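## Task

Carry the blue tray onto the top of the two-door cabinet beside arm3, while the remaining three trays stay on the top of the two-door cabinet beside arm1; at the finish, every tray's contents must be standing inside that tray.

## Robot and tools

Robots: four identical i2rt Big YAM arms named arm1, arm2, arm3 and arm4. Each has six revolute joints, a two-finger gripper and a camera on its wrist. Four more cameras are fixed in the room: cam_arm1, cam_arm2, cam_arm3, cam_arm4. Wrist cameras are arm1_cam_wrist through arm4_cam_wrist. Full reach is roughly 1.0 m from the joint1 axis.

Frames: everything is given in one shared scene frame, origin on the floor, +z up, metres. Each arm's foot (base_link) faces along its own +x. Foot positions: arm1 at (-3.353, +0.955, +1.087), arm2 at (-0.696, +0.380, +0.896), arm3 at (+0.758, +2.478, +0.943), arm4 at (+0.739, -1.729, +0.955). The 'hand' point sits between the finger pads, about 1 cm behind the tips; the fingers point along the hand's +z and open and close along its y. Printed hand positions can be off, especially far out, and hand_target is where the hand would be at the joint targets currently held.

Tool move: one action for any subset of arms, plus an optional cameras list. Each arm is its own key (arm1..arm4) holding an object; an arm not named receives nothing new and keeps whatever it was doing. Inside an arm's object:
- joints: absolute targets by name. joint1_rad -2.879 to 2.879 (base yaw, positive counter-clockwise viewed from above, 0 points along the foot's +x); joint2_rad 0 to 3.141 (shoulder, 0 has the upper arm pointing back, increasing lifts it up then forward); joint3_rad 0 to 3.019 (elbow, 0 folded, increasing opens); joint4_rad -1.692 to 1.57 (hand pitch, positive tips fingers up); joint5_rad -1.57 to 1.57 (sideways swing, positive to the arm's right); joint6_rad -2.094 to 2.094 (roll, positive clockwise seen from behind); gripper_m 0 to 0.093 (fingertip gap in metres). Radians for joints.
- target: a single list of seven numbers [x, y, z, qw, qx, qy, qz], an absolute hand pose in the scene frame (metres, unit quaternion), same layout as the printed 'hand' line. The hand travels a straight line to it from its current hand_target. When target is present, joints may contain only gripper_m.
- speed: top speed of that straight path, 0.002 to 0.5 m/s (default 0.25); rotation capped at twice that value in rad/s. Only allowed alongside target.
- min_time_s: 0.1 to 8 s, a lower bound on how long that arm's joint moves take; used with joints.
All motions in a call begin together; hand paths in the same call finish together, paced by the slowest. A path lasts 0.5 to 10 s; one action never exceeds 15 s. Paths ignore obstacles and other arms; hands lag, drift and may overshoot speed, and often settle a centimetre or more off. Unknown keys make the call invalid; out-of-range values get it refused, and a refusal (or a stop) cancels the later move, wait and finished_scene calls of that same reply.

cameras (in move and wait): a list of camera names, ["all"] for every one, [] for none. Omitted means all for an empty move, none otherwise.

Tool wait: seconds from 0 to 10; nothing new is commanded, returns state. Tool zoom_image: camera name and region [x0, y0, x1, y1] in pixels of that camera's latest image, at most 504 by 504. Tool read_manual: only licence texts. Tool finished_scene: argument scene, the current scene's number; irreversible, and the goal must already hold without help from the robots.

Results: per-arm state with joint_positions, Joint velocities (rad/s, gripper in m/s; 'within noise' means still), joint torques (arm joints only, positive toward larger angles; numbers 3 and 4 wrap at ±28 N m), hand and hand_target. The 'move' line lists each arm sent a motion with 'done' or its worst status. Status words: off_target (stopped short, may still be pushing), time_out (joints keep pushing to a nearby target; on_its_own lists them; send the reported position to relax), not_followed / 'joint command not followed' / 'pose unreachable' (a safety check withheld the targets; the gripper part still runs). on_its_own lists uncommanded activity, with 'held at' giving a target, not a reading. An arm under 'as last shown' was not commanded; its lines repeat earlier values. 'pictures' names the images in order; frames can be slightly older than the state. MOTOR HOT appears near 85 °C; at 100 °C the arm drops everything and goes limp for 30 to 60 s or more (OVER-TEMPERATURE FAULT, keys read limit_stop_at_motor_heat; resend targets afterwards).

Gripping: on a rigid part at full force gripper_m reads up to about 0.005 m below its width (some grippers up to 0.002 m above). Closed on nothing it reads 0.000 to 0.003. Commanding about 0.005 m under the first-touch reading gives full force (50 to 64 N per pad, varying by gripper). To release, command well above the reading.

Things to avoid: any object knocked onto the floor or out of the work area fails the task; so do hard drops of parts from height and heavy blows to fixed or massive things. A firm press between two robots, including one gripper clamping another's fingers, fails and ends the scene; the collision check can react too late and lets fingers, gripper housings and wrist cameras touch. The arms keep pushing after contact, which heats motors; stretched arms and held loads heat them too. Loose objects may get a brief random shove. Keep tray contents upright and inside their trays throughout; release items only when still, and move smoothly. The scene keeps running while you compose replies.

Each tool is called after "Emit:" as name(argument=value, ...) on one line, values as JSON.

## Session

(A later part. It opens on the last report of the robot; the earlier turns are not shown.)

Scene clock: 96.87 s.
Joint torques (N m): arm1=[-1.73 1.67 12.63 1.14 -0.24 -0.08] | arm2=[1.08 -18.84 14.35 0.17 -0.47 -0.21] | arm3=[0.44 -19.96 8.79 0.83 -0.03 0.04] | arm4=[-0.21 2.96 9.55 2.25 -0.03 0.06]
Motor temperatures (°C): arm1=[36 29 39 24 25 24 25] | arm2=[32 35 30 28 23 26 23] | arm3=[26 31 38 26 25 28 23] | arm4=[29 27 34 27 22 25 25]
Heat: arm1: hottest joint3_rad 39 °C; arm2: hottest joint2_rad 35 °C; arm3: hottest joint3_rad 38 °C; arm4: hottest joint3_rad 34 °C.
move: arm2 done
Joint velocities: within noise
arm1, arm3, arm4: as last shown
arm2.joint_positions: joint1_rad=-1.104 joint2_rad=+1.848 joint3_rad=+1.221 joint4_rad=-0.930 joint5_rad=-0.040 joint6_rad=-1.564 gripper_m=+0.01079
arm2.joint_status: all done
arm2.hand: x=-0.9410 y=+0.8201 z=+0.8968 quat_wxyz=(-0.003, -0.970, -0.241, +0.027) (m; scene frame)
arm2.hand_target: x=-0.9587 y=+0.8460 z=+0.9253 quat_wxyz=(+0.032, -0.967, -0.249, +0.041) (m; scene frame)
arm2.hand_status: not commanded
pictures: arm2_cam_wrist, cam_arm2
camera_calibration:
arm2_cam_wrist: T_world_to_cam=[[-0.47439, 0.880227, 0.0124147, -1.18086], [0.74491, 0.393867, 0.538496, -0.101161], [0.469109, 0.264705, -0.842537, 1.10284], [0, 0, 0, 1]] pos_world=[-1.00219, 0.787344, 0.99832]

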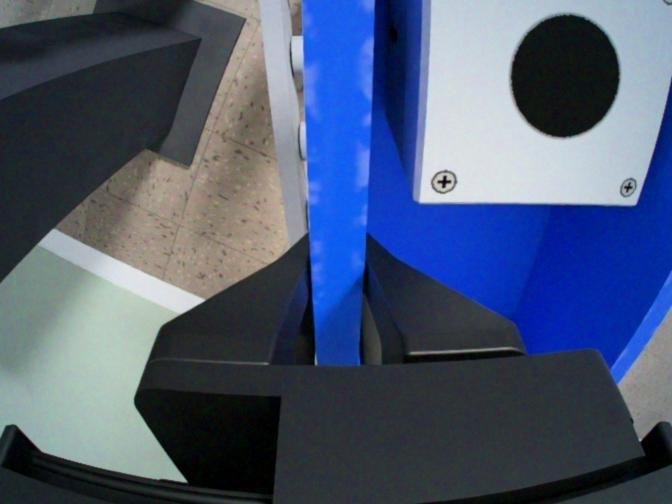

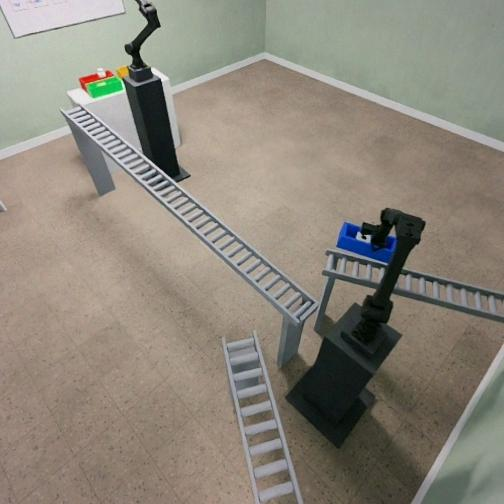

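Emit:
move(arm2={"joints": {"joint1_rad": -1.088, "joint2_rad": 2.022, "joint3_rad": 1.1654, "joint4_rad": -0.657, "joint5_rad": -0.05, "joint6_rad": -1.62}, "min_time_s": 1.5}, cameras=["arm2_cam_wrist"])

Emit:
zoom_image(camera="arm2_cam_wrist", region=[200, 0, 400, 260])

Scene clock: 103.90 s.
Joint torques (N m): arm1=[-1.67 1.79 12.72 1.11 -0.21 -0.07] | arm2=[1.49 -20.01 8.16 0.98 -0.47 -0.19] | arm3=[1.14 -19.78 8.79 0.85 -0.05 0.04] | arm4=[-0.32 2.84 9.51 2.26 -0.03 0.05]
Motor temperatures (°C): arm1=[36 29 39 24 25 24 25] | arm2=[31 35 30 28 23 26 24] | arm3=[26 31 38 26 25 28 23] | arm4=[29 27 34 27 22 25 25]
Heat: arm1: hottest joint3_rad 39 °C; arm2: hottest joint2_rad 35 °C; arm3: hottest joint3_rad 38 °C; arm4: hottest joint3_rad 34 °C.
move: arm2 done
Joint velocities: within noise
arm1, arm3, arm4: as last shown
arm2.joint_positions: joint1_rad=-1.098 joint2_rad=+2.040 joint3_rad=+1.149 joint4_rad=-0.675 joint5_rad=-0.040 joint6_rad=-1.610 gripper_m=+0.01079
arm2.joint_status: all done
arm2.hand: x=-0.9403 y=+0.8101 z=+0.7856 quat_wxyz=(-0.006, -0.964, -0.266, +0.026) (m; scene frame)
arm2.hand_target: x=-0.9547 y=+0.8223 z=+0.7985 quat_wxyz=(+0.018, -0.960, -0.276, +0.037) (m; scene frame)
arm2.hand_status: not commanded
pictures: arm2_cam_wrist
camera_calibration:
arm2_cam_wrist: T_world_to_cam=[[-0.519061, 0.854709, 0.00694011, -1.18741], [0.722147, 0.434185, 0.538504, -0.0919515], [0.457251, 0.284529, -0.842594, 0.984175], [0, 0, 0, 1]] pos_world=[-0.999952, 0.774789, 0.887017]

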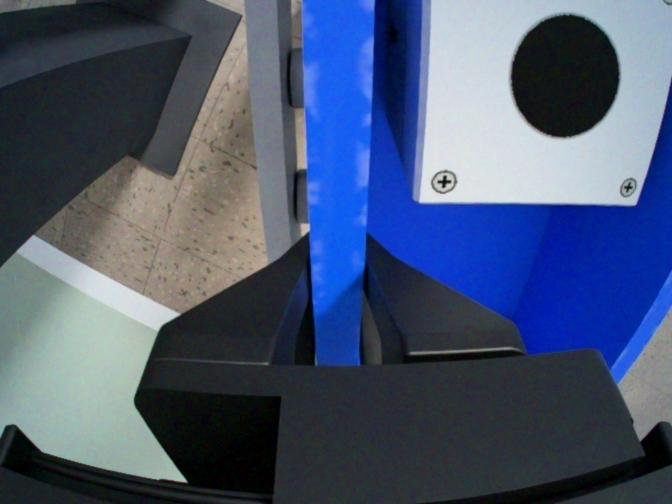

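Scaled by 1.938 from the camera's 672x504 image, which has a finer 960x720 frame.

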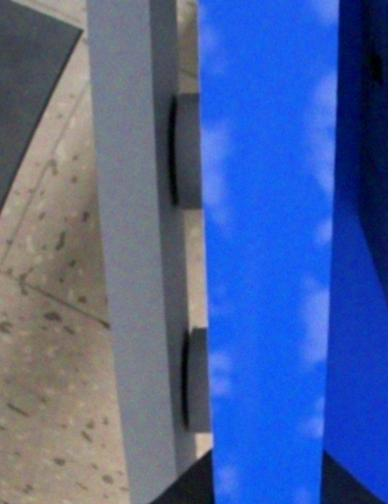

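Emit:
zoom_image(camera="arm2_cam_wrist", region=[230, 0, 330, 130])

Emit:
zoom_image(camera="arm2_cam_wrist", region=[230, 130, 330, 260])

Scaled by 3.877 from the camera's 672x504 image, which has a finer 960x720 frame.

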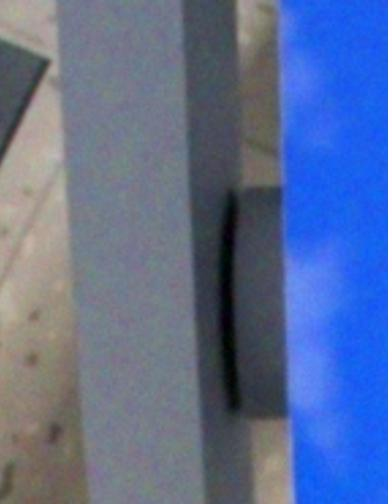

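Scaled by 3.877 from the camera's 672x504 image, which has a finer 960x720 frame.

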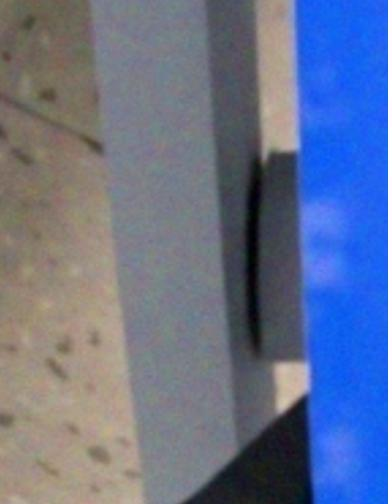

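Emit:
move(arm2={"joints": {"joint2_rad": 2.061, "joint3_rad": 1.1485, "joint4_rad": -0.6034}, "min_time_s": 0.8}, cameras=["arm2_cam_wrist", "cam_arm2"])

Emit:
zoom_image(camera="arm2_cam_wrist", region=[230, 0, 330, 130])

Emit:
zoom_image(camera="arm2_cam_wrist", region=[230, 130, 330, 260])

Emit:
zoom_image(camera="cam_arm2", region=[300, 180, 480, 340])

Scene clock: 108.80 s.
Joint torques (N m): arm1=[-1.79 2.26 12.59 1.09 -0.22 -0.07] | arm2=[1.32 -20.01 7.6 1.02 -0.47 -0.18] | arm3=[1.08 -19.6 8.7 0.75 -0.03 0.06] | arm4=[-0.26 3.02 9.57 2.26 -0.03 0.06]
Motor temperatures (°C): arm1=[36 29 40 24 25 24 25] | arm2=[31 35 30 28 23 26 24] | arm3=[26 31 38 26 25 28 23] | arm4=[29 27 34 27 22 25 25]
Heat: arm1: hottest joint3_rad 40 °C; arm2: hottest joint2_rad 35 °C; arm3: hottest joint3_rad 38 °C; arm4: hottest joint3_rad 34 °C.
move: arm2 done
Joint velocities: within noise
arm1.joint_positions: joint1_rad=+0.313 joint2_rad=+0.634 joint3_rad=+1.345 joint4_rad=-1.255 joint5_rad=+0.003 joint6_rad=-1.186 gripper_m=+0.04993
arm1.joint_status: not commanded
arm1.hand: x=-3.6113 y=+0.9038 z=+1.6145 quat_wxyz=(-0.220, +0.667, +0.564, -0.434) (m; scene frame)
arm1.hand_target: x=-3.6055 y=+0.9083 z=+1.6316 quat_wxyz=(-0.230, +0.662, +0.561, -0.440) (m; scene frame)
arm1.hand_status: not commanded
arm2.joint_positions: joint1_rad=-1.098 joint2_rad=+2.077 joint3_rad=+1.133 joint4_rad=-0.621 joint5_rad=-0.040 joint6_rad=-1.610 gripper_m=+0.01079
arm2.joint_status: all done
arm2.hand: x=-0.9384 y=+0.8061 z=+0.7647 quat_wxyz=(-0.006, -0.964, -0.266, +0.026) (m; scene frame)
arm2.hand_target: x=-0.9524 y=+0.8174 z=+0.7758 quat_wxyz=(+0.017, -0.960, -0.276, +0.036) (m; scene frame)
arm2.hand_status: not commanded
arm3.joint_positions: joint1_rad=-0.038 joint2_rad=+2.253 joint3_rad=+1.854 joint4_rad=-1.180 joint5_rad=+0.000 joint6_rad=-0.007 gripper_m=+0.06013
arm3.joint_status: not commanded
arm3.hand: x=+1.3665 y=+2.7421 z=+0.9249 quat_wxyz=(+0.007, +0.207, -0.978, -0.001) (m; scene frame)
arm3.hand_target: x=+1.3730 y=+2.7365 z=+0.9223 quat_wxyz=(+0.003, +0.198, -0.980, -0.002) (m; scene frame)
arm3.hand_status: not commanded
arm4.joint_positions: joint1_rad=+0.385 joint2_rad=+0.628 joint3_rad=+1.385 joint4_rad=-1.571 joint5_rad=-0.065 joint6_rad=-0.063 gripper_m=+0.09396
arm4.joint_status: not commanded
arm4.hand: x=+0.9336 y=-1.7515 z=+1.4482 quat_wxyz=(-0.377, -0.040, -0.925, +0.016) (m; scene frame)
arm4.hand_target: x=+0.9321 y=-1.7512 z=+1.4566 quat_wxyz=(-0.387, -0.040, -0.921, +0.018) (m; scene frame)
arm4.hand_status: not commanded
pictures: arm2_cam_wrist, cam_arm2
camera_calibration:
arm2_cam_wrist: T_world_to_cam=[[-0.51937, 0.854511, 0.00808953, -1.18388], [0.722307, 0.433919, 0.538504, -0.0799962], [0.456648, 0.285526, -0.842584, 0.965438], [0, 0, 0, 1]] pos_world=[-0.997953, 0.770691, 0.866118]

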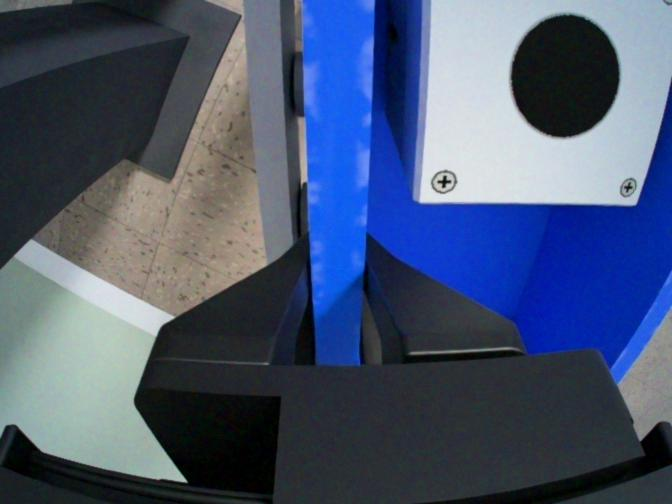

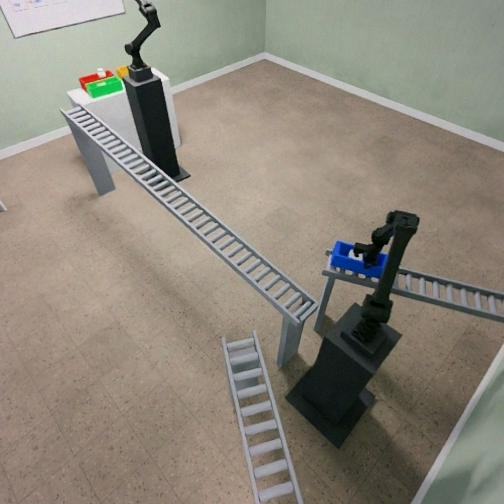

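Scaled by 3.877 from the camera's 672x504 image, which has a finer 960x720 frame.

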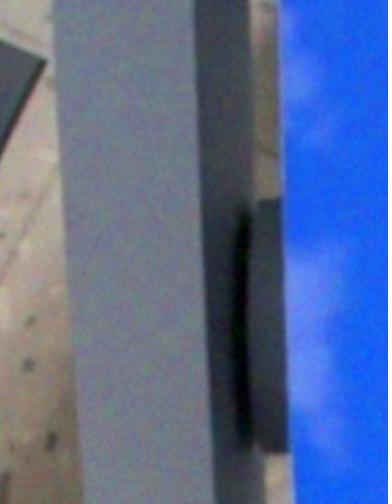

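Scaled by 3.877 from the camera's 672x504 image, which has a finer 960x720 frame.

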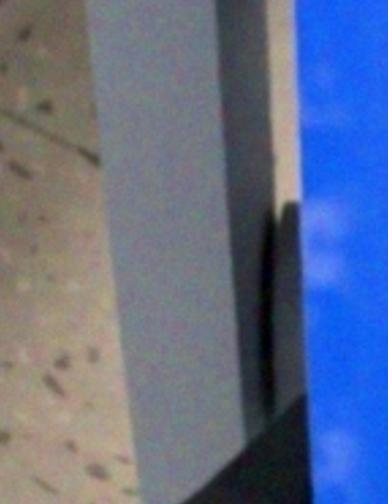

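Scaled by 2.800 from the camera's 504x504 image, which has a finer 720x720 frame.

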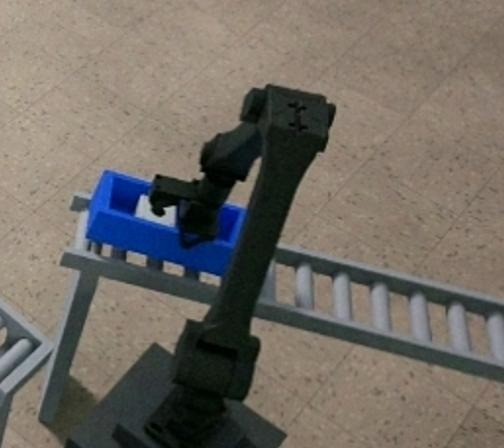

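Emit:
move(arm2={"joints": {"joint2_rad": 2.103, "joint3_rad": 1.151, "joint4_rad": -0.565}, "min_time_s": 1.0}, cameras=["arm2_cam_wrist", "cam_arm2"])

Emit:
zoom_image(camera="cam_arm2", region=[310, 220, 410, 300])

Scene clock: 111.93 s.
Joint torques (N m): arm1=[-1.9 1.67 12.67 1.14 -0.21 -0.06] | arm2=[1.44 -19.72 7.47 0.99 -0.47 -0.18] | arm3=[0.79 -19.6 8.77 0.79 -0.03 0.04] | arm4=[-0.21 2.84 9.57 2.25 -0.03 0.04]
Motor temperatures (°C): arm1=[36 29 40 24 25 24 25] | arm2=[31 35 30 28 23 26 24] | arm3=[26 31 38 26 25 28 23] | arm4=[28 27 34 27 22 25 25]
Heat: arm1: hottest joint3_rad 40 °C; arm2: hottest joint2_rad 35 °C; arm3: hottest joint3_rad 38 °C; arm4: hottest joint3_rad 34 °C.
move: arm2 done
Joint velocities: within noise
arm1, arm3, arm4: as last shown
arm2.joint_positions: joint1_rad=-1.098 joint2_rad=+2.115 joint3_rad=+1.133 joint4_rad=-0.583 joint5_rad=-0.040 joint6_rad=-1.610 gripper_m=+0.01079
arm2.joint_status: all done
arm2.hand: x=-0.9382 y=+0.8052 z=+0.7469 quat_wxyz=(-0.006, -0.964, -0.266, +0.026) (m; scene frame)
arm2.hand_target: x=-0.9526 y=+0.8173 z=+0.7566 quat_wxyz=(+0.016, -0.960, -0.276, +0.036) (m; scene frame)
arm2.hand_status: not commanded
pictures: arm2_cam_wrist, cam_arm2
camera_calibration:
arm2_cam_wrist: T_world_to_cam=[[-0.51937, 0.854511, 0.00808953, -1.18286], [0.722307, 0.433919, 0.538504, -0.0701647], [0.456648, 0.285526, -0.842584, 0.950605], [0, 0, 0, 1]] pos_world=[-0.997753, 0.769791, 0.848318]

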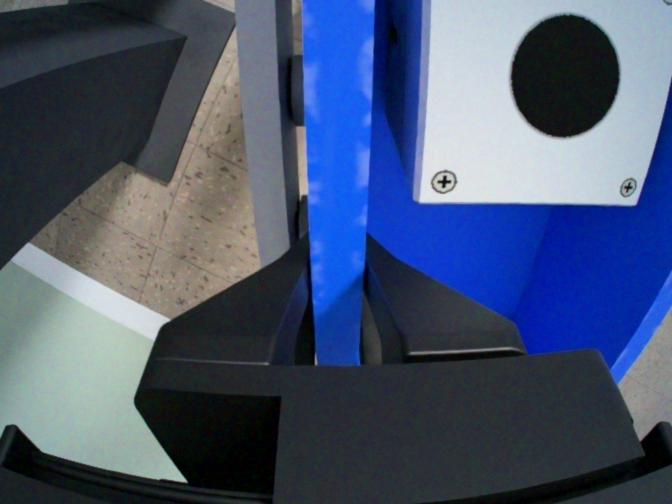

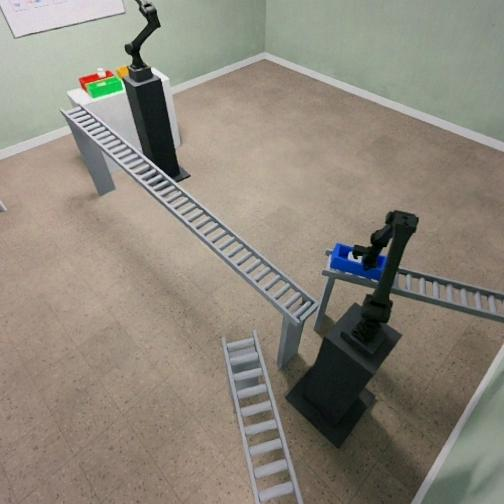

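Scaled by 5.040 from the camera's 504x504 image, which has a finer 720x720 frame.

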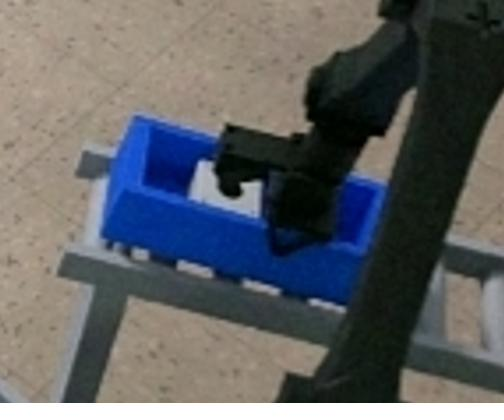

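Emit:
move(arm2={"joints": {"joint2_rad": 2.124, "joint3_rad": 1.152, "joint4_rad": -0.545}, "min_time_s": 0.8}, cameras=["cam_arm2"])

Emit:
zoom_image(camera="cam_arm2", region=[310, 220, 410, 300])

Scene clock: 113.60 s.
Joint torques (N m): arm1=[-2.32 1.96 12.62 0.96 -0.2 -0.09] | arm2=[1.49 -19.66 7.35 1.01 -0.46 -0.18] | arm3=[0.56 -19.66 8.8 0.7 -0.03 0.04] | arm4=[-0.26 3.02 9.55 2.24 -0.03 0.05]
Motor temperatures (°C): arm1=[36 29 40 24 25 24 25] | arm2=[31 35 30 28 23 26 24] | arm3=[26 31 38 26 25 28 23] | arm4=[28 27 35 27 22 25 25]
Heat: arm1: hottest joint3_rad 40 °C; arm2: hottest joint2_rad 35 °C; arm3: hottest joint3_rad 38 °C; arm4: hottest joint3_rad 35 °C.
move: arm2 done
Joint velocities: within noise
arm1, arm3, arm4: as last shown
arm2.joint_positions: joint1_rad=-1.098 joint2_rad=+2.135 joint3_rad=+1.133 joint4_rad=-0.563 joint5_rad=-0.040 joint6_rad=-1.610 gripper_m=+0.01079
arm2.joint_status: all done
arm2.hand: x=-0.9380 y=+0.8046 z=+0.7376 quat_wxyz=(-0.006, -0.964, -0.266, +0.026) (m; scene frame)
arm2.hand_target: x=-0.9526 y=+0.8171 z=+0.7470 quat_wxyz=(+0.016, -0.960, -0.276, +0.036) (m; scene frame)
arm2.hand_status: not commanded
pictures: cam_arm2

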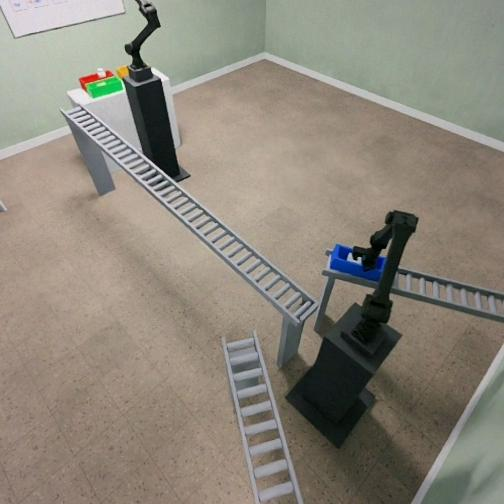

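Scaled by 5.040 from the camera's 504x504 image, which has a finer 720x720 frame.

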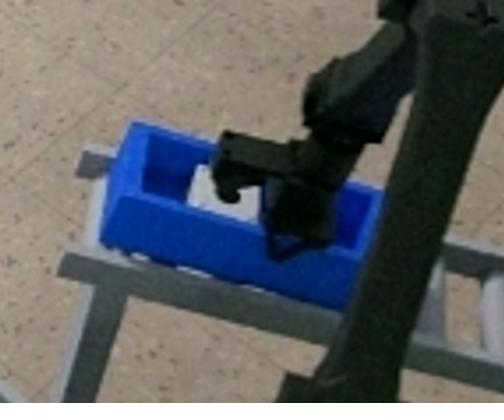

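Emit:
move(arm2={"joints": {"joint2_rad": 2.140, "joint3_rad": 1.153, "joint4_rad": -0.530}, "min_time_s": 0.7}, cameras=["cam_arm2", "arm2_cam_wrist"])

Emit:
zoom_image(camera="cam_arm2", region=[310, 220, 410, 300])

Emit:
zoom_image(camera="arm2_cam_wrist", region=[230, 0, 330, 130])

Scene clock: 114.97 s.
Joint torques (N m): arm1=[-2.14 1.67 12.67 1.17 -0.21 -0.08] | arm2=[1.32 -18.84 7.46 0.9 -0.48 -0.17] | arm3=[0.79 -20.07 8.84 0.77 -0.01 0.05] | arm4=[-0.26 2.9 9.54 2.24 -0.03 0.06]
Motor temperatures (°C): arm1=[36 29 40 24 25 24 25] | arm2=[31 35 30 28 23 26 24] | arm3=[26 31 38 26 25 28 23] | arm4=[28 27 35 27 22 25 25]
Heat: arm1: hottest joint3_rad 40 °C; arm2: hottest joint2_rad 35 °C; arm3: hottest joint3_rad 38 °C; arm4: hottest joint3_rad 35 °C.
move: arm2 done
Joint velocities: within noise
arm1, arm3, arm4: as last shown
arm2.joint_positions: joint1_rad=-1.098 joint2_rad=+2.139 joint3_rad=+1.133 joint4_rad=-0.547 joint5_rad=-0.040 joint6_rad=-1.610 gripper_m=+0.01079
arm2.joint_status: all done
arm2.hand: x=-0.9393 y=+0.8070 z=+0.7355 quat_wxyz=(+0.000, -0.963, -0.266, +0.027) (m; scene frame)
arm2.hand_target: x=-0.9525 y=+0.8167 z=+0.7395 quat_wxyz=(+0.016, -0.960, -0.276, +0.036) (m; scene frame)
arm2.hand_status: not commanded
pictures: arm2_cam_wrist, cam_arm2
camera_calibration:
arm2_cam_wrist: T_world_to_cam=[[-0.519184, 0.854421, 0.020306, -1.19362], [0.72551, 0.428044, 0.538901, -0.0565827], [0.451757, 0.294521, -0.842124, 0.928837], [0, 0, 0, 1]] pos_world=[-0.998266, 0.770515, 0.836927]

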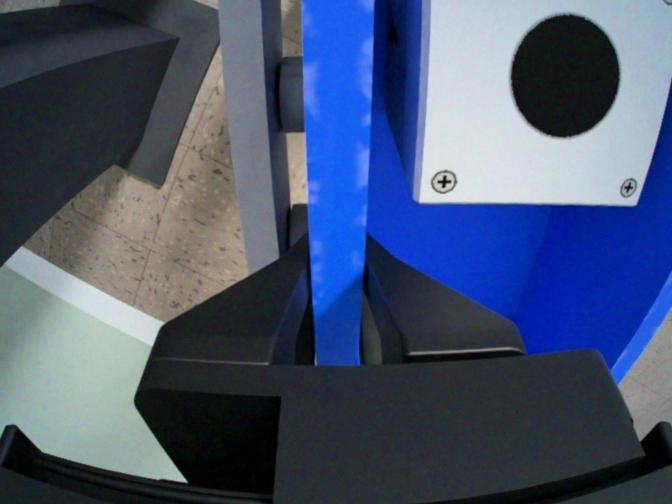

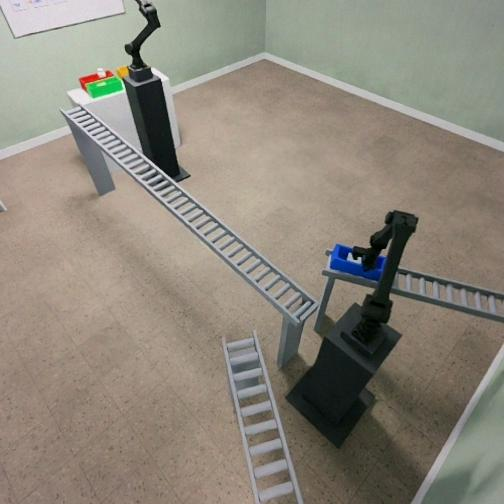

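Scaled by 5.040 from the camera's 504x504 image, which has a finer 720x720 frame.

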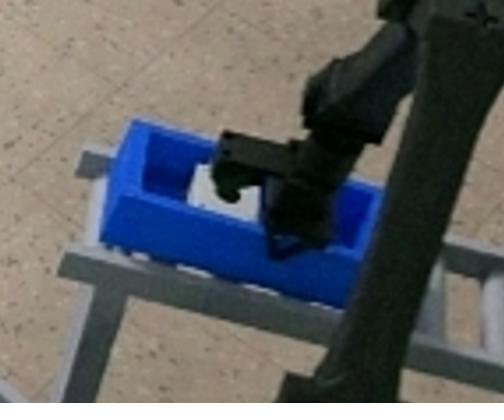

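Scaled by 3.877 from the camera's 672x504 image, which has a finer 960x720 frame.

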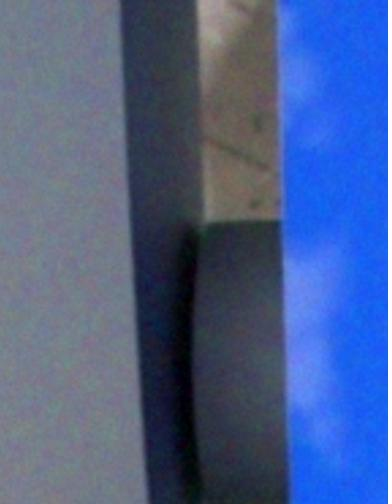

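Emit:
move(arm2={"joints": {"joint2_rad": 2.160, "joint3_rad": 1.147, "joint4_rad": -0.533}, "min_time_s": 0.7}, cameras=["cam_arm2", "arm2_cam_wrist"])

Emit:
zoom_image(camera="cam_arm2", region=[310, 220, 410, 300])

Emit:
zoom_image(camera="arm2_cam_wrist", region=[230, 0, 330, 130])

Scene clock: 117.10 s.
Joint torques (N m): arm1=[-1.85 1.67 12.66 1.02 -0.21 -0.1] | arm2=[1.49 -17.49 6.97 0.73 -0.52 -0.18] | arm3=[0.79 -19.55 8.76 0.79 -0.02 0.07] | arm4=[-0.26 2.9 9.57 2.24 -0.02 0.05]
Motor temperatures (°C): arm1=[36 29 40 24 25 24 25] | arm2=[31 35 30 28 23 26 24] | arm3=[26 31 38 26 25 28 23] | arm4=[28 27 35 27 22 25 25]
Heat: arm1: hottest joint3_rad 40 °C; arm2: hottest joint2_rad 35 °C; arm3: hottest joint3_rad 38 °C; arm4: hottest joint3_rad 35 °C.
move: arm2 done
Joint velocities: within noise
arm1, arm3, arm4: as last shown
arm2.joint_positions: joint1_rad=-1.098 joint2_rad=+2.144 joint3_rad=+1.133 joint4_rad=-0.543 joint5_rad=-0.040 joint6_rad=-1.610 gripper_m=+0.01079
arm2.joint_status: all done
arm2.hand: x=-0.9390 y=+0.8066 z=+0.7332 quat_wxyz=(+0.000, -0.963, -0.267, +0.027) (m; scene frame)
arm2.hand_target: x=-0.9478 y=+0.8080 z=+0.7287 quat_wxyz=(+0.002, -0.961, -0.276, +0.033) (m; scene frame)
arm2.hand_status: not commanded
pictures: arm2_cam_wrist, cam_arm2
camera_calibration:
arm2_cam_wrist: T_world_to_cam=[[-0.519557, 0.854222, 0.0191254, -1.19236], [0.724629, 0.428655, 0.5396, -0.0571972], [0.45274, 0.294212, -0.841704, 0.927712], [0, 0, 0, 1]] pos_world=[-0.998064, 0.770114, 0.834527]

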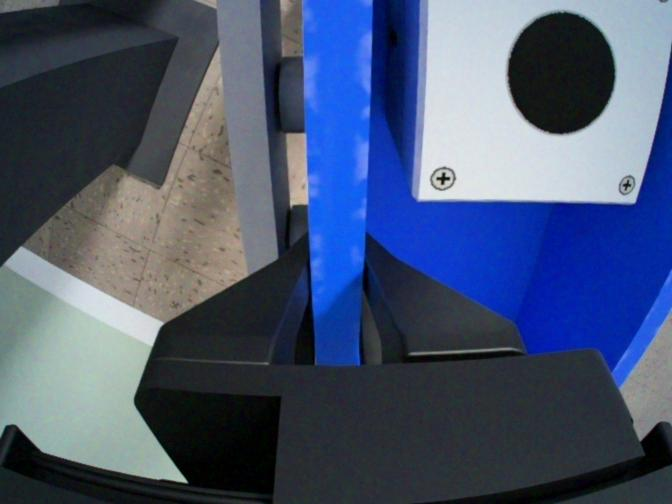

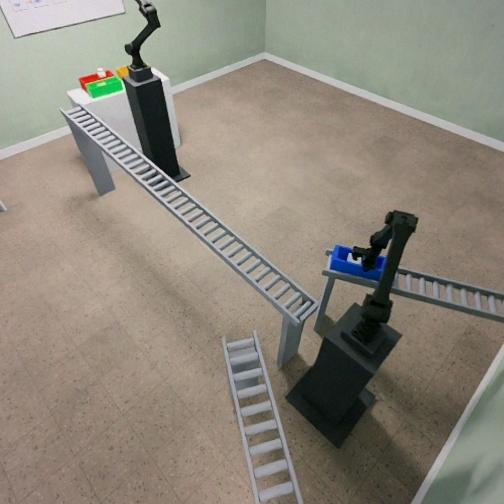

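Scaled by 5.040 from the camera's 504x504 image, which has a finer 720x720 frame.

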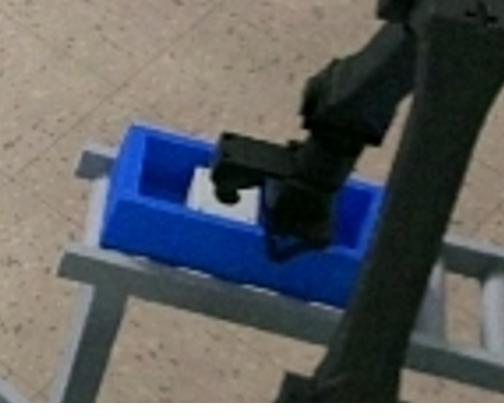

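Scaled by 3.877 from the camera's 672x504 image, which has a finer 960x720 frame.

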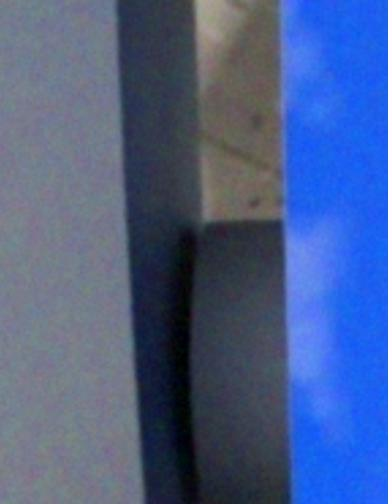

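Emit:
move(arm2={"target": [-0.9418, 0.7966, 0.86, 0.002, -0.961, -0.276, 0.033], "speed": 0.3, "joints": {"gripper_m": 0.055}}, cameras=["cam_arm2", "arm2_cam_wrist"])

Scene clock: 119.20 s.
Joint torques (N m): arm1=[-1.38 1.44 12.68 1.06 -0.2 -0.07] | arm2=[1.32 -15.15 8.57 0.02 -0.11 -0.11] | arm3=[0.73 -19.49 8.9 0.79 -0.03 0.05] | arm4=[-0.32 2.78 9.52 2.25 -0.03 0.05]
Motor temperatures (°C): arm1=[36 29 40 24 25 24 25] | arm2=[31 35 30 27 23 26 24] | arm3=[26 31 38 26 25 28 23] | arm4=[28 27 35 27 22 25 25]
Heat: arm1: hottest joint3_rad 40 °C; arm2: hottest joint2_rad 35 °C; arm3: hottest joint3_rad 38 °C; arm4: hottest joint3_rad 35 °C.
move: arm2 done
Joint velocities: within noise
arm1, arm3, arm4: as last shown
arm2.joint_positions: joint1_rad=-1.094 joint2_rad=+1.845 joint3_rad=+1.113 joint4_rad=-0.791 joint5_rad=-0.049 joint6_rad=-1.611 gripper_m=+0.05494
arm2.joint_status: all done
arm2.hand: x=-0.9383 y=+0.8012 z=+0.8666 quat_wxyz=(+0.013, -0.962, -0.269, +0.035) (m; scene frame)
arm2.hand_target: x=-0.9417 y=+0.7965 z=+0.8600 quat_wxyz=(+0.002, -0.961, -0.276, +0.033) (m; scene frame)
arm2.hand_status: done (0.009 m and 1.5 deg from the pose sent, 0.127 m and 1.3 deg at the start)
pictures: arm2_cam_wrist, cam_arm2
camera_calibration:
arm2_cam_wrist: T_world_to_cam=[[-0.522819, 0.85099, 0.0497535, -1.21703], [0.734922, 0.420401, 0.532121, -0.104592], [0.431913, 0.314768, -0.845205, 1.00831], [0, 0, 0, 1]] pos_world=[-0.99492, 0.762266, 0.968435]

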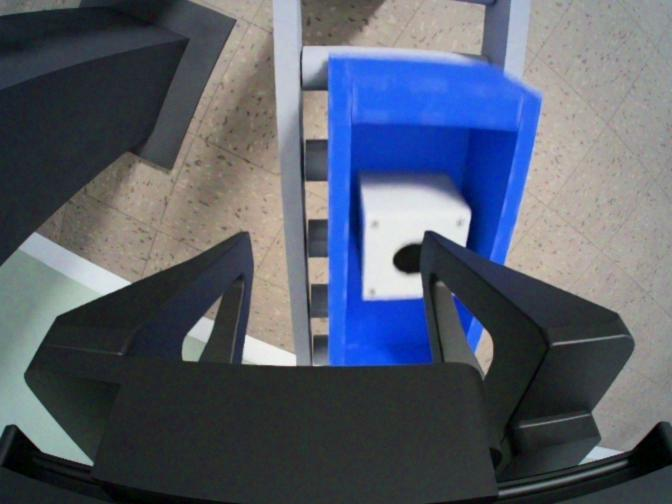

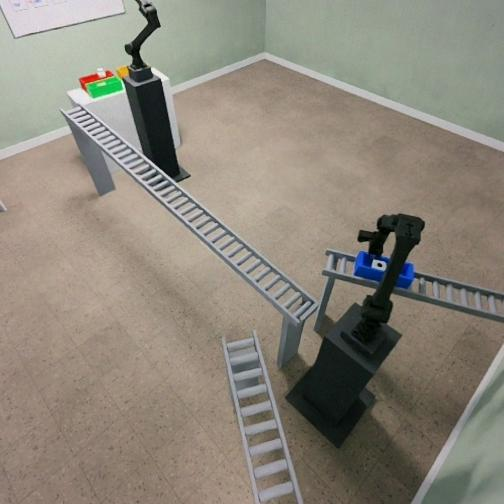

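Emit:
move(arm2={"joints": {"joint1_rad": -0.6, "joint2_rad": 0.637, "joint3_rad": 1.388, "joint4_rad": -1.274, "joint5_rad": 0.0, "joint6_rad": 0.0}, "min_time_s": 4}, arm3={"joints": {"joint1_rad": -1.484, "joint2_rad": 2.2637, "joint3_rad": 1.435, "joint4_rad": -0.72, "joint5_rad": 0.0, "joint6_rad": 1.604}, "min_time_s": 3.5}, cameras=["arm3_cam_wrist", "cam_arm3", "cam_arm2"])

Scene clock: 126.17 s.
Joint torques (N m): arm1=[-1.67 1.85 12.71 1.13 -0.24 -0.08] | arm2=[1.2 2.55 12.83 1.42 0.19 0.06] | arm3=[2.02 -17.14 6.11 0.87 0.08 0.05] | arm4=[-0.38 2.96 9.54 2.25 -0.03 0.06]
Motor temperatures (°C): arm1=[36 28 41 24 25 24 25] | arm2=[31 35 31 27 23 26 24] | arm3=[26 31 38 26 25 28 23] | arm4=[28 27 35 27 22 25 25]
Heat: arm1: hottest joint3_rad 41 °C; arm2: hottest joint2_rad 35 °C; arm3: hottest joint3_rad 38 °C; arm4: hottest joint3_rad 35 °C.
move: arm2 done; arm3 done
Joint velocities: within noise
arm1, arm4: as last shown
arm2.joint_positions: joint1_rad=-0.610 joint2_rad=+0.632 joint3_rad=+1.354 joint4_rad=-1.261 joint5_rad=-0.002 joint6_rad=-0.008 gripper_m=+0.05494
arm2.joint_status: all done
arm2.hand: x=-0.9056 y=+0.5272 z=+1.4296 quat_wxyz=(+0.137, -0.833, +0.249, +0.474) (m; scene frame)
arm2.hand_target: x=-0.9031 y=+0.5232 z=+1.4428 quat_wxyz=(+0.136, -0.829, +0.248, +0.482) (m; scene frame)
arm2.hand_status: not commanded
arm3.joint_positions: joint1_rad=-1.486 joint2_rad=+2.253 joint3_rad=+1.434 joint4_rad=-0.729 joint5_rad=+0.000 joint6_rad=+1.596 gripper_m=+0.06013
arm3.joint_status: all done
arm3.hand: x=+1.0515 y=+1.9788 z=+0.7947 quat_wxyz=(-0.009, -0.968, -0.251, +0.000) (m; scene frame)
arm3.hand_target: x=+1.0528 y=+1.9796 z=+0.7891 quat_wxyz=(-0.009, -0.969, -0.249, +0.000) (m; scene frame)
arm3.hand_status: not commanded
pictures: arm3_cam_wrist, cam_arm2, cam_arm3
camera_calibration:
arm3_cam_wrist: T_world_to_cam=[[-0.479066, 0.877732, -0.00910053, -1.22673], [0.711677, 0.39446, 0.581307, -1.9858], [0.513821, 0.272007, -0.813634, -0.305142], [0, 0, 0, 1]] pos_world=[0.982354, 1.94306, 0.894922]

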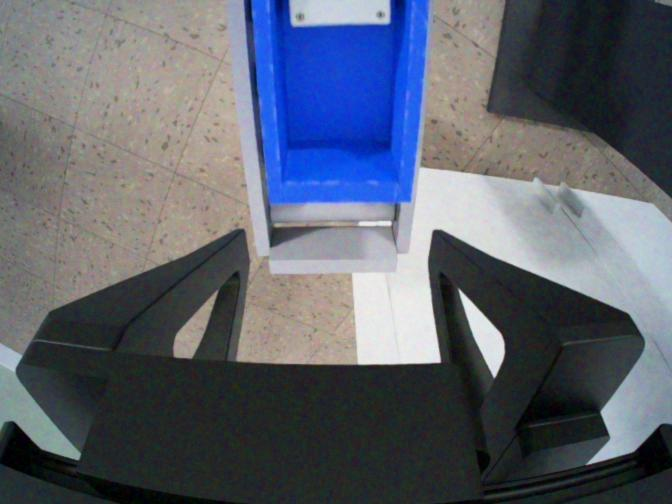

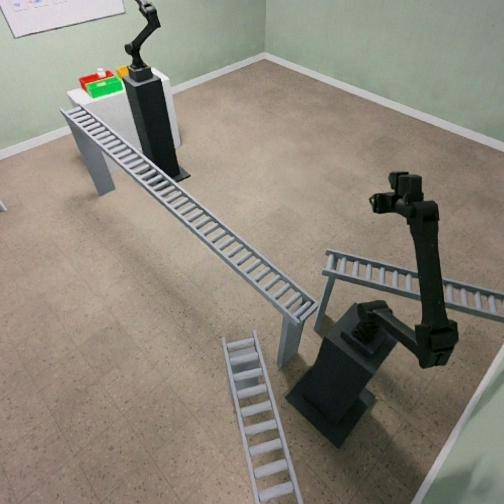

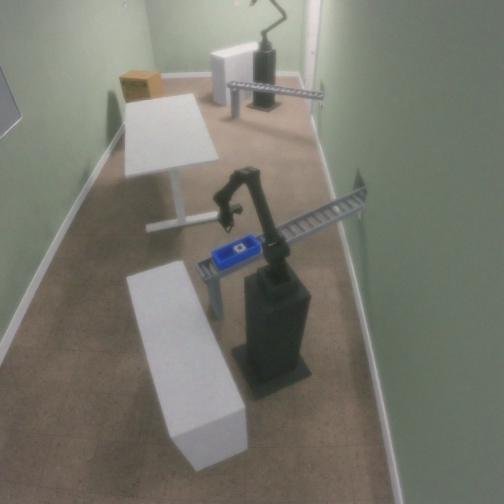

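Emit:
wait(seconds=0.5, cameras=["arm3_cam_wrist"])

Emit:
zoom_image(camera="arm3_cam_wrist", region=[200, 0, 460, 290])

Scene clock: 126.90 s.
Joint torques (N m): arm1=[-1.67 1.49 12.67 1.05 -0.21 -0.07] | arm2=[1.08 2.55 12.85 1.4 0.17 0.03] | arm3=[1.67 -16.97 6.06 0.79 0.05 0.05] | arm4=[-0.26 2.9 9.54 2.24 -0.03 0.06]
Motor temperatures (°C): arm1=[36 28 41 24 25 24 25] | arm2=[31 35 31 27 23 26 24] | arm3=[26 31 38 26 25 28 23] | arm4=[28 27 35 27 22 25 25]
Heat: arm1: hottest joint3_rad 41 °C; arm2: hottest joint2_rad 35 °C; arm3: hottest joint3_rad 38 °C; arm4: hottest joint3_rad 35 °C.
Joint velocities: within noise
arm1.joint_positions: joint1_rad=+0.313 joint2_rad=+0.634 joint3_rad=+1.345 joint4_rad=-1.255 joint5_rad=+0.003 joint6_rad=-1.186 gripper_m=+0.04993
arm1.joint_status: not commanded
arm1.hand: x=-3.6113 y=+0.9038 z=+1.6145 quat_wxyz=(-0.220, +0.667, +0.564, -0.434) (m; scene frame)
arm1.hand_target: x=-3.6055 y=+0.9083 z=+1.6316 quat_wxyz=(-0.230, +0.662, +0.561, -0.440) (m; scene frame)
arm1.hand_status: not commanded
arm2.joint_positions: joint1_rad=-0.610 joint2_rad=+0.632 joint3_rad=+1.354 joint4_rad=-1.261 joint5_rad=-0.002 joint6_rad=-0.008 gripper_m=+0.05494
arm2.joint_status: all done
arm2.hand: x=-0.9056 y=+0.5272 z=+1.4296 quat_wxyz=(+0.137, -0.833, +0.249, +0.474) (m; scene frame)
arm2.hand_target: x=-0.9031 y=+0.5232 z=+1.4428 quat_wxyz=(+0.136, -0.829, +0.248, +0.482) (m; scene frame)
arm2.hand_status: not commanded
arm3.joint_positions: joint1_rad=-1.486 joint2_rad=+2.253 joint3_rad=+1.434 joint4_rad=-0.729 joint5_rad=+0.000 joint6_rad=+1.596 gripper_m=+0.06013
arm3.joint_status: all done
arm3.hand: x=+1.0515 y=+1.9788 z=+0.7947 quat_wxyz=(-0.009, -0.968, -0.251, +0.000) (m; scene frame)
arm3.hand_target: x=+1.0528 y=+1.9796 z=+0.7891 quat_wxyz=(-0.009, -0.969, -0.249, +0.000) (m; scene frame)
arm3.hand_status: not commanded
arm4.joint_positions: joint1_rad=+0.385 joint2_rad=+0.628 joint3_rad=+1.385 joint4_rad=-1.571 joint5_rad=-0.065 joint6_rad=-0.063 gripper_m=+0.09396
arm4.joint_status: not commanded
arm4.hand: x=+0.9336 y=-1.7515 z=+1.4482 quat_wxyz=(-0.377, -0.040, -0.925, +0.016) (m; scene frame)
arm4.hand_target: x=+0.9321 y=-1.7512 z=+1.4566 quat_wxyz=(-0.387, -0.040, -0.921, +0.018) (m; scene frame)
arm4.hand_status: not commanded
wait: 0.50 s; at rest by 0.03 s
pictures: arm3_cam_wrist
camera_calibration:
arm3_cam_wrist: T_world_to_cam=[[-0.479066, 0.877732, -0.00910053, -1.22673], [0.711677, 0.39446, 0.581307, -1.9858], [0.513821, 0.272007, -0.813634, -0.305142], [0, 0, 0, 1]] pos_world=[0.982354, 1.94306, 0.894922]

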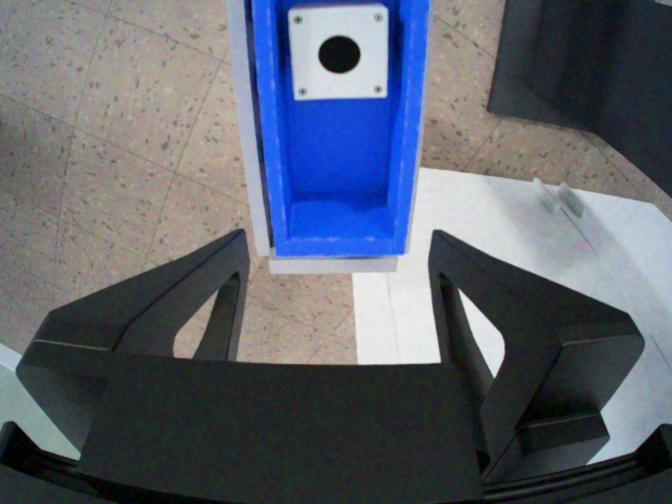

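Scaled by 1.738 from the camera's 672x504 image, which has a finer 960x720 frame.

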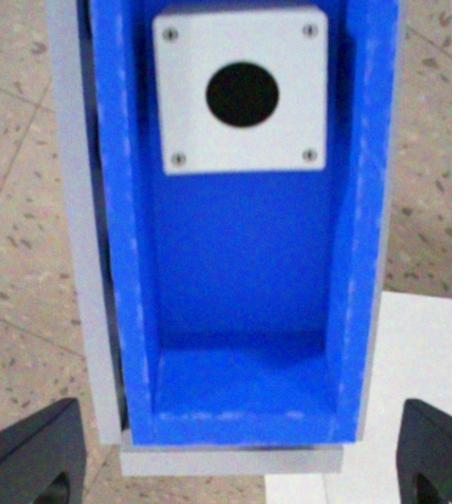

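Emit:
move(arm3={"target": [1.0515, 2.0395, 0.645, 0.0083, 0.9681, 0.2486, -0.0324], "speed": 0.25}, cameras=["arm3_cam_wrist"])

Emit:
zoom_image(camera="arm3_cam_wrist", region=[260, 0, 460, 380])

Scene clock: 130.47 s.
Joint torques (N m): arm1=[-1.67 1.44 12.62 1.07 -0.21 -0.09] | arm2=[1.38 2.61 12.85 1.4 0.18 0.02] | arm3=[2.84 -17.2 5.3 0.64 0.23 0.09] | arm4=[-0.32 2.9 9.54 2.24 -0.03 0.05]
Motor temperatures (°C): arm1=[36 28 41 24 25 24 25] | arm2=[31 35 31 27 23 26 23] | arm3=[26 31 38 26 25 28 23] | arm4=[28 27 35 27 22 25 25]
Heat: arm1: hottest joint3_rad 41 °C; arm2: hottest joint2_rad 35 °C; arm3: hottest joint3_rad 38 °C; arm4: hottest joint3_rad 35 °C.
move: arm3 off_target
Joint velocities: within noise
arm1, arm2, arm4: as last shown
arm3.joint_positions: joint1_rad=-1.416 joint2_rad=+2.510 joint3_rad=+1.356 joint4_rad=-0.446 joint5_rad=+0.059 joint6_rad=+1.673 gripper_m=+0.06013
arm3.joint_status: not commanded
arm3.hand: x=+1.0396 y=+2.0487 z=+0.6427 quat_wxyz=(+0.006, -0.968, -0.248, +0.036) (m; scene frame)
arm3.hand_target: x=+1.0514 y=+2.0398 z=+0.6453 quat_wxyz=(-0.008, -0.968, -0.249, +0.032) (m; scene frame)
arm3.hand_status: off_target (0.015 m and 1.7 deg from the pose sent, 0.162 m and 3.7 deg at the start)
pictures: arm3_cam_wrist
camera_calibration:
arm3_cam_wrist: T_world_to_cam=[[-0.472308, 0.880694, 0.0360919, -1.3373], [0.756672, 0.384115, 0.529059, -1.90854], [0.452076, 0.277189, -0.847817, -0.366227], [0, 0, 0, 1]] pos_world=[0.978084, 2.01237, 0.747506]

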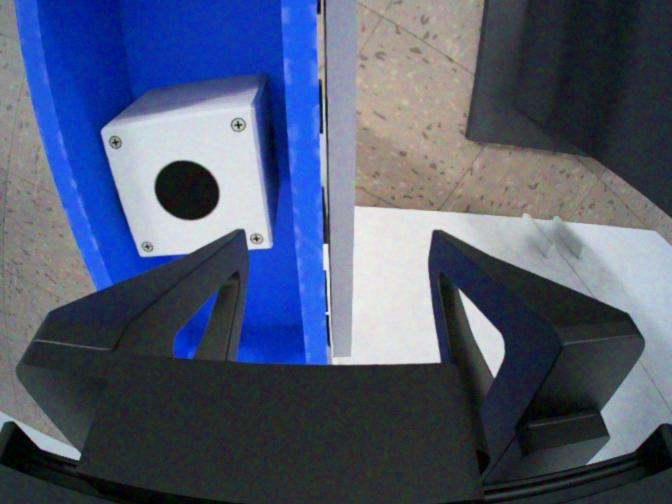

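Scaled by 1.326 from the camera's 672x504 image, which has a finer 960x720 frame.

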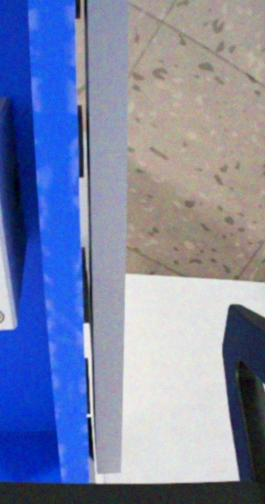

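Emit:
move(arm3={"target": [0.9924, 1.9949, 0.645, 0.0083, 0.9681, 0.2486, -0.0324], "speed": 0.25}, cameras=["arm3_cam_wrist"])

Emit:
zoom_image(camera="arm3_cam_wrist", region=[200, 100, 460, 370])

Scene clock: 136.67 s.
Joint torques (N m): arm1=[-1.96 1.96 12.77 1.06 -0.23 -0.08] | arm2=[1.14 2.55 12.82 1.43 0.19 0.02] | arm3=[1.67 -16.67 5.78 0.4 0.07 -0.12] | arm4=[-0.32 2.84 9.57 2.25 -0.03 0.06]
Motor temperatures (°C): arm1=[36 28 41 24 25 24 25] | arm2=[31 34 31 27 23 26 23] | arm3=[26 31 37 26 25 28 23] | arm4=[28 27 35 27 22 25 25]
Heat: arm1: hottest joint3_rad 41 °C; arm2: hottest joint2_rad 34 °C; arm3: hottest joint3_rad 37 °C; arm4: hottest joint3_rad 35 °C.
move: arm3 off_target
Joint velocities: within noise
arm1, arm2, arm4: as last shown
arm3.joint_positions: joint1_rad=-1.549 joint2_rad=+2.510 joint3_rad=+1.378 joint4_rad=-0.446 joint5_rad=+0.063 joint6_rad=+1.552 gripper_m=+0.06013
arm3.joint_status: not commanded
arm3.hand: x=+0.9852 y=+2.0027 z=+0.6465 quat_wxyz=(-0.001, -0.970, -0.242, +0.035) (m; scene frame)
arm3.hand_target: x=+0.9923 y=+1.9951 z=+0.6452 quat_wxyz=(-0.008, -0.968, -0.249, +0.032) (m; scene frame)
arm3.hand_status: off_target (0.011 m and 1.1 deg from the pose sent, 0.072 m and 1.7 deg at the start)
pictures: arm3_cam_wrist
camera_calibration:
arm3_cam_wrist: T_world_to_cam=[[-0.461908, 0.886674, 0.0212137, -1.33517], [0.758144, 0.382312, 0.528257, -1.84904], [0.460282, 0.260089, -0.848819, -0.298883], [0, 0, 0, 1]] pos_world=[0.92268, 1.96851, 0.751394]

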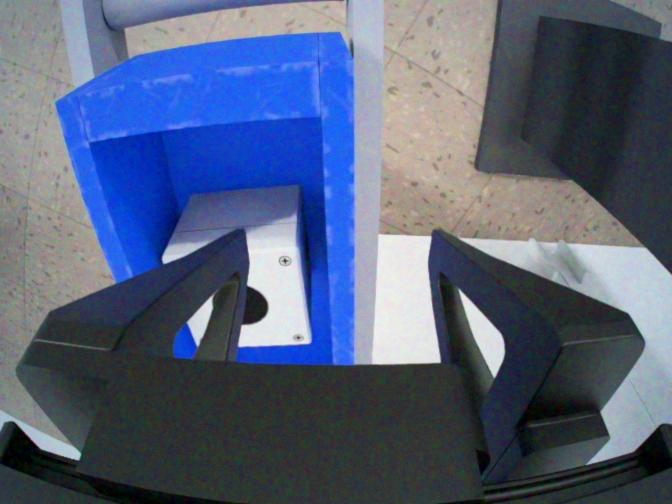

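Scaled by 1.867 from the camera's 672x504 image, which has a finer 960x720 frame.

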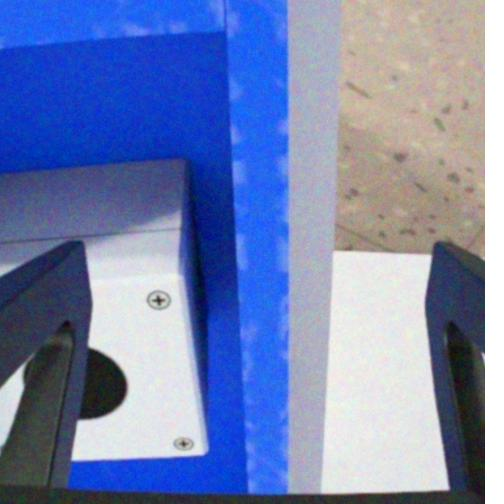

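Emit:
zoom_image(camera="arm3_cam_wrist", region=[290, 20, 400, 190])

Emit:
zoom_image(camera="arm3_cam_wrist", region=[290, 190, 400, 360])

Scaled by 2.965 from the camera's 672x504 image, which has a finer 960x720 frame.

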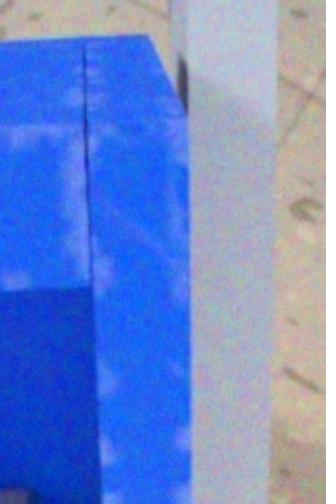

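Scaled by 2.965 from the camera's 672x504 image, which has a finer 960x720 frame.

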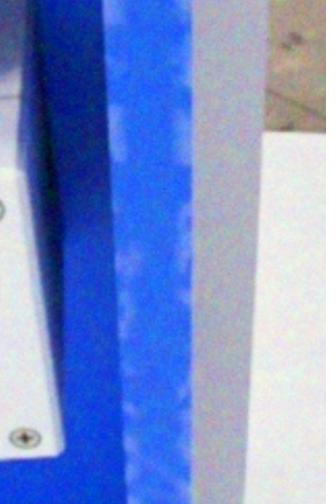

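Emit:
move(arm3={"target": [0.9828, 1.993, 0.575, 0.0087, 0.9654, 0.2587, -0.0324], "speed": 0.2}, cameras=["arm3_cam_wrist"])

Emit:
zoom_image(camera="arm3_cam_wrist", region=[200, 100, 460, 370])

Scene clock: 146.23 s.
Joint torques (N m): arm1=[-1.79 2.14 12.74 1.07 -0.2 -0.06] | arm2=[1.32 2.49 12.83 1.43 0.18 0.02] | arm3=[0.62 -17.85 4.6 0.62 0.04 -0.13] | arm4=[-0.26 2.84 9.54 2.25 -0.03 0.05]
Motor temperatures (°C): arm1=[36 28 42 24 25 24 25] | arm2=[31 34 32 27 23 26 23] | arm3=[26 31 37 26 25 28 23] | arm4=[28 27 35 27 22 25 25]
Heat: arm1: hottest joint3_rad 42 °C; arm2: hottest joint2_rad 34 °C; arm3: hottest joint3_rad 37 °C; arm4: hottest joint3_rad 35 °C.
move: arm3 off_target
Joint velocities: within noise
arm1, arm2, arm4: as last shown
arm3.joint_positions: joint1_rad=-1.549 joint2_rad=+2.683 joint3_rad=+1.476 joint4_rad=-0.379 joint5_rad=+0.063 joint6_rad=+1.513 gripper_m=+0.06013
arm3.joint_status: not commanded
arm3.hand: x=+0.9827 y=+2.0068 z=+0.5733 quat_wxyz=(+0.003, -0.965, -0.261, +0.036) (m; scene frame)
arm3.hand_target: x=+0.9827 y=+1.9931 z=+0.5753 quat_wxyz=(-0.009, -0.965, -0.259, +0.033) (m; scene frame)
arm3.hand_status: off_target (0.014 m and 1.4 deg from the pose sent, 0.072 m and 2.1 deg at the start)
pictures: arm3_cam_wrist
camera_calibration:
arm3_cam_wrist: T_world_to_cam=[[-0.495517, 0.868045, 0.0310155, -1.27353], [0.745039, 0.406401, 0.528918, -1.84587], [0.44652, 0.285196, -0.848106, -0.398194], [0, 0, 0, 1]] pos_world=[0.921988, 1.96921, 0.678102]

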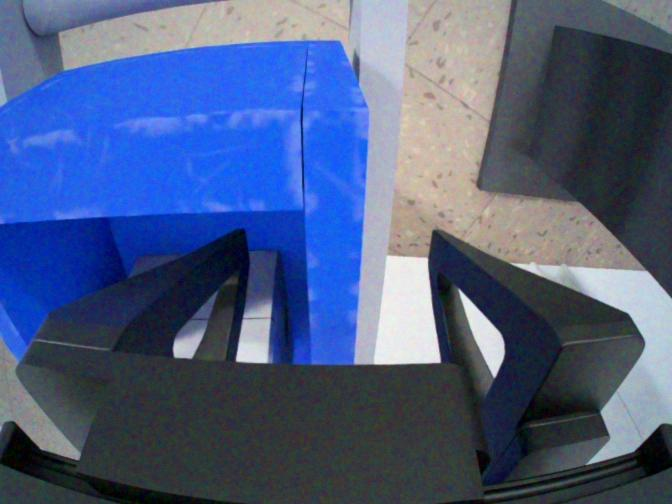

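Scaled by 1.867 from the camera's 672x504 image, which has a finer 960x720 frame.

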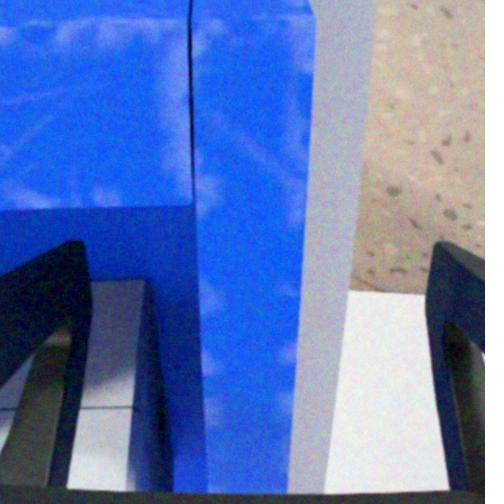

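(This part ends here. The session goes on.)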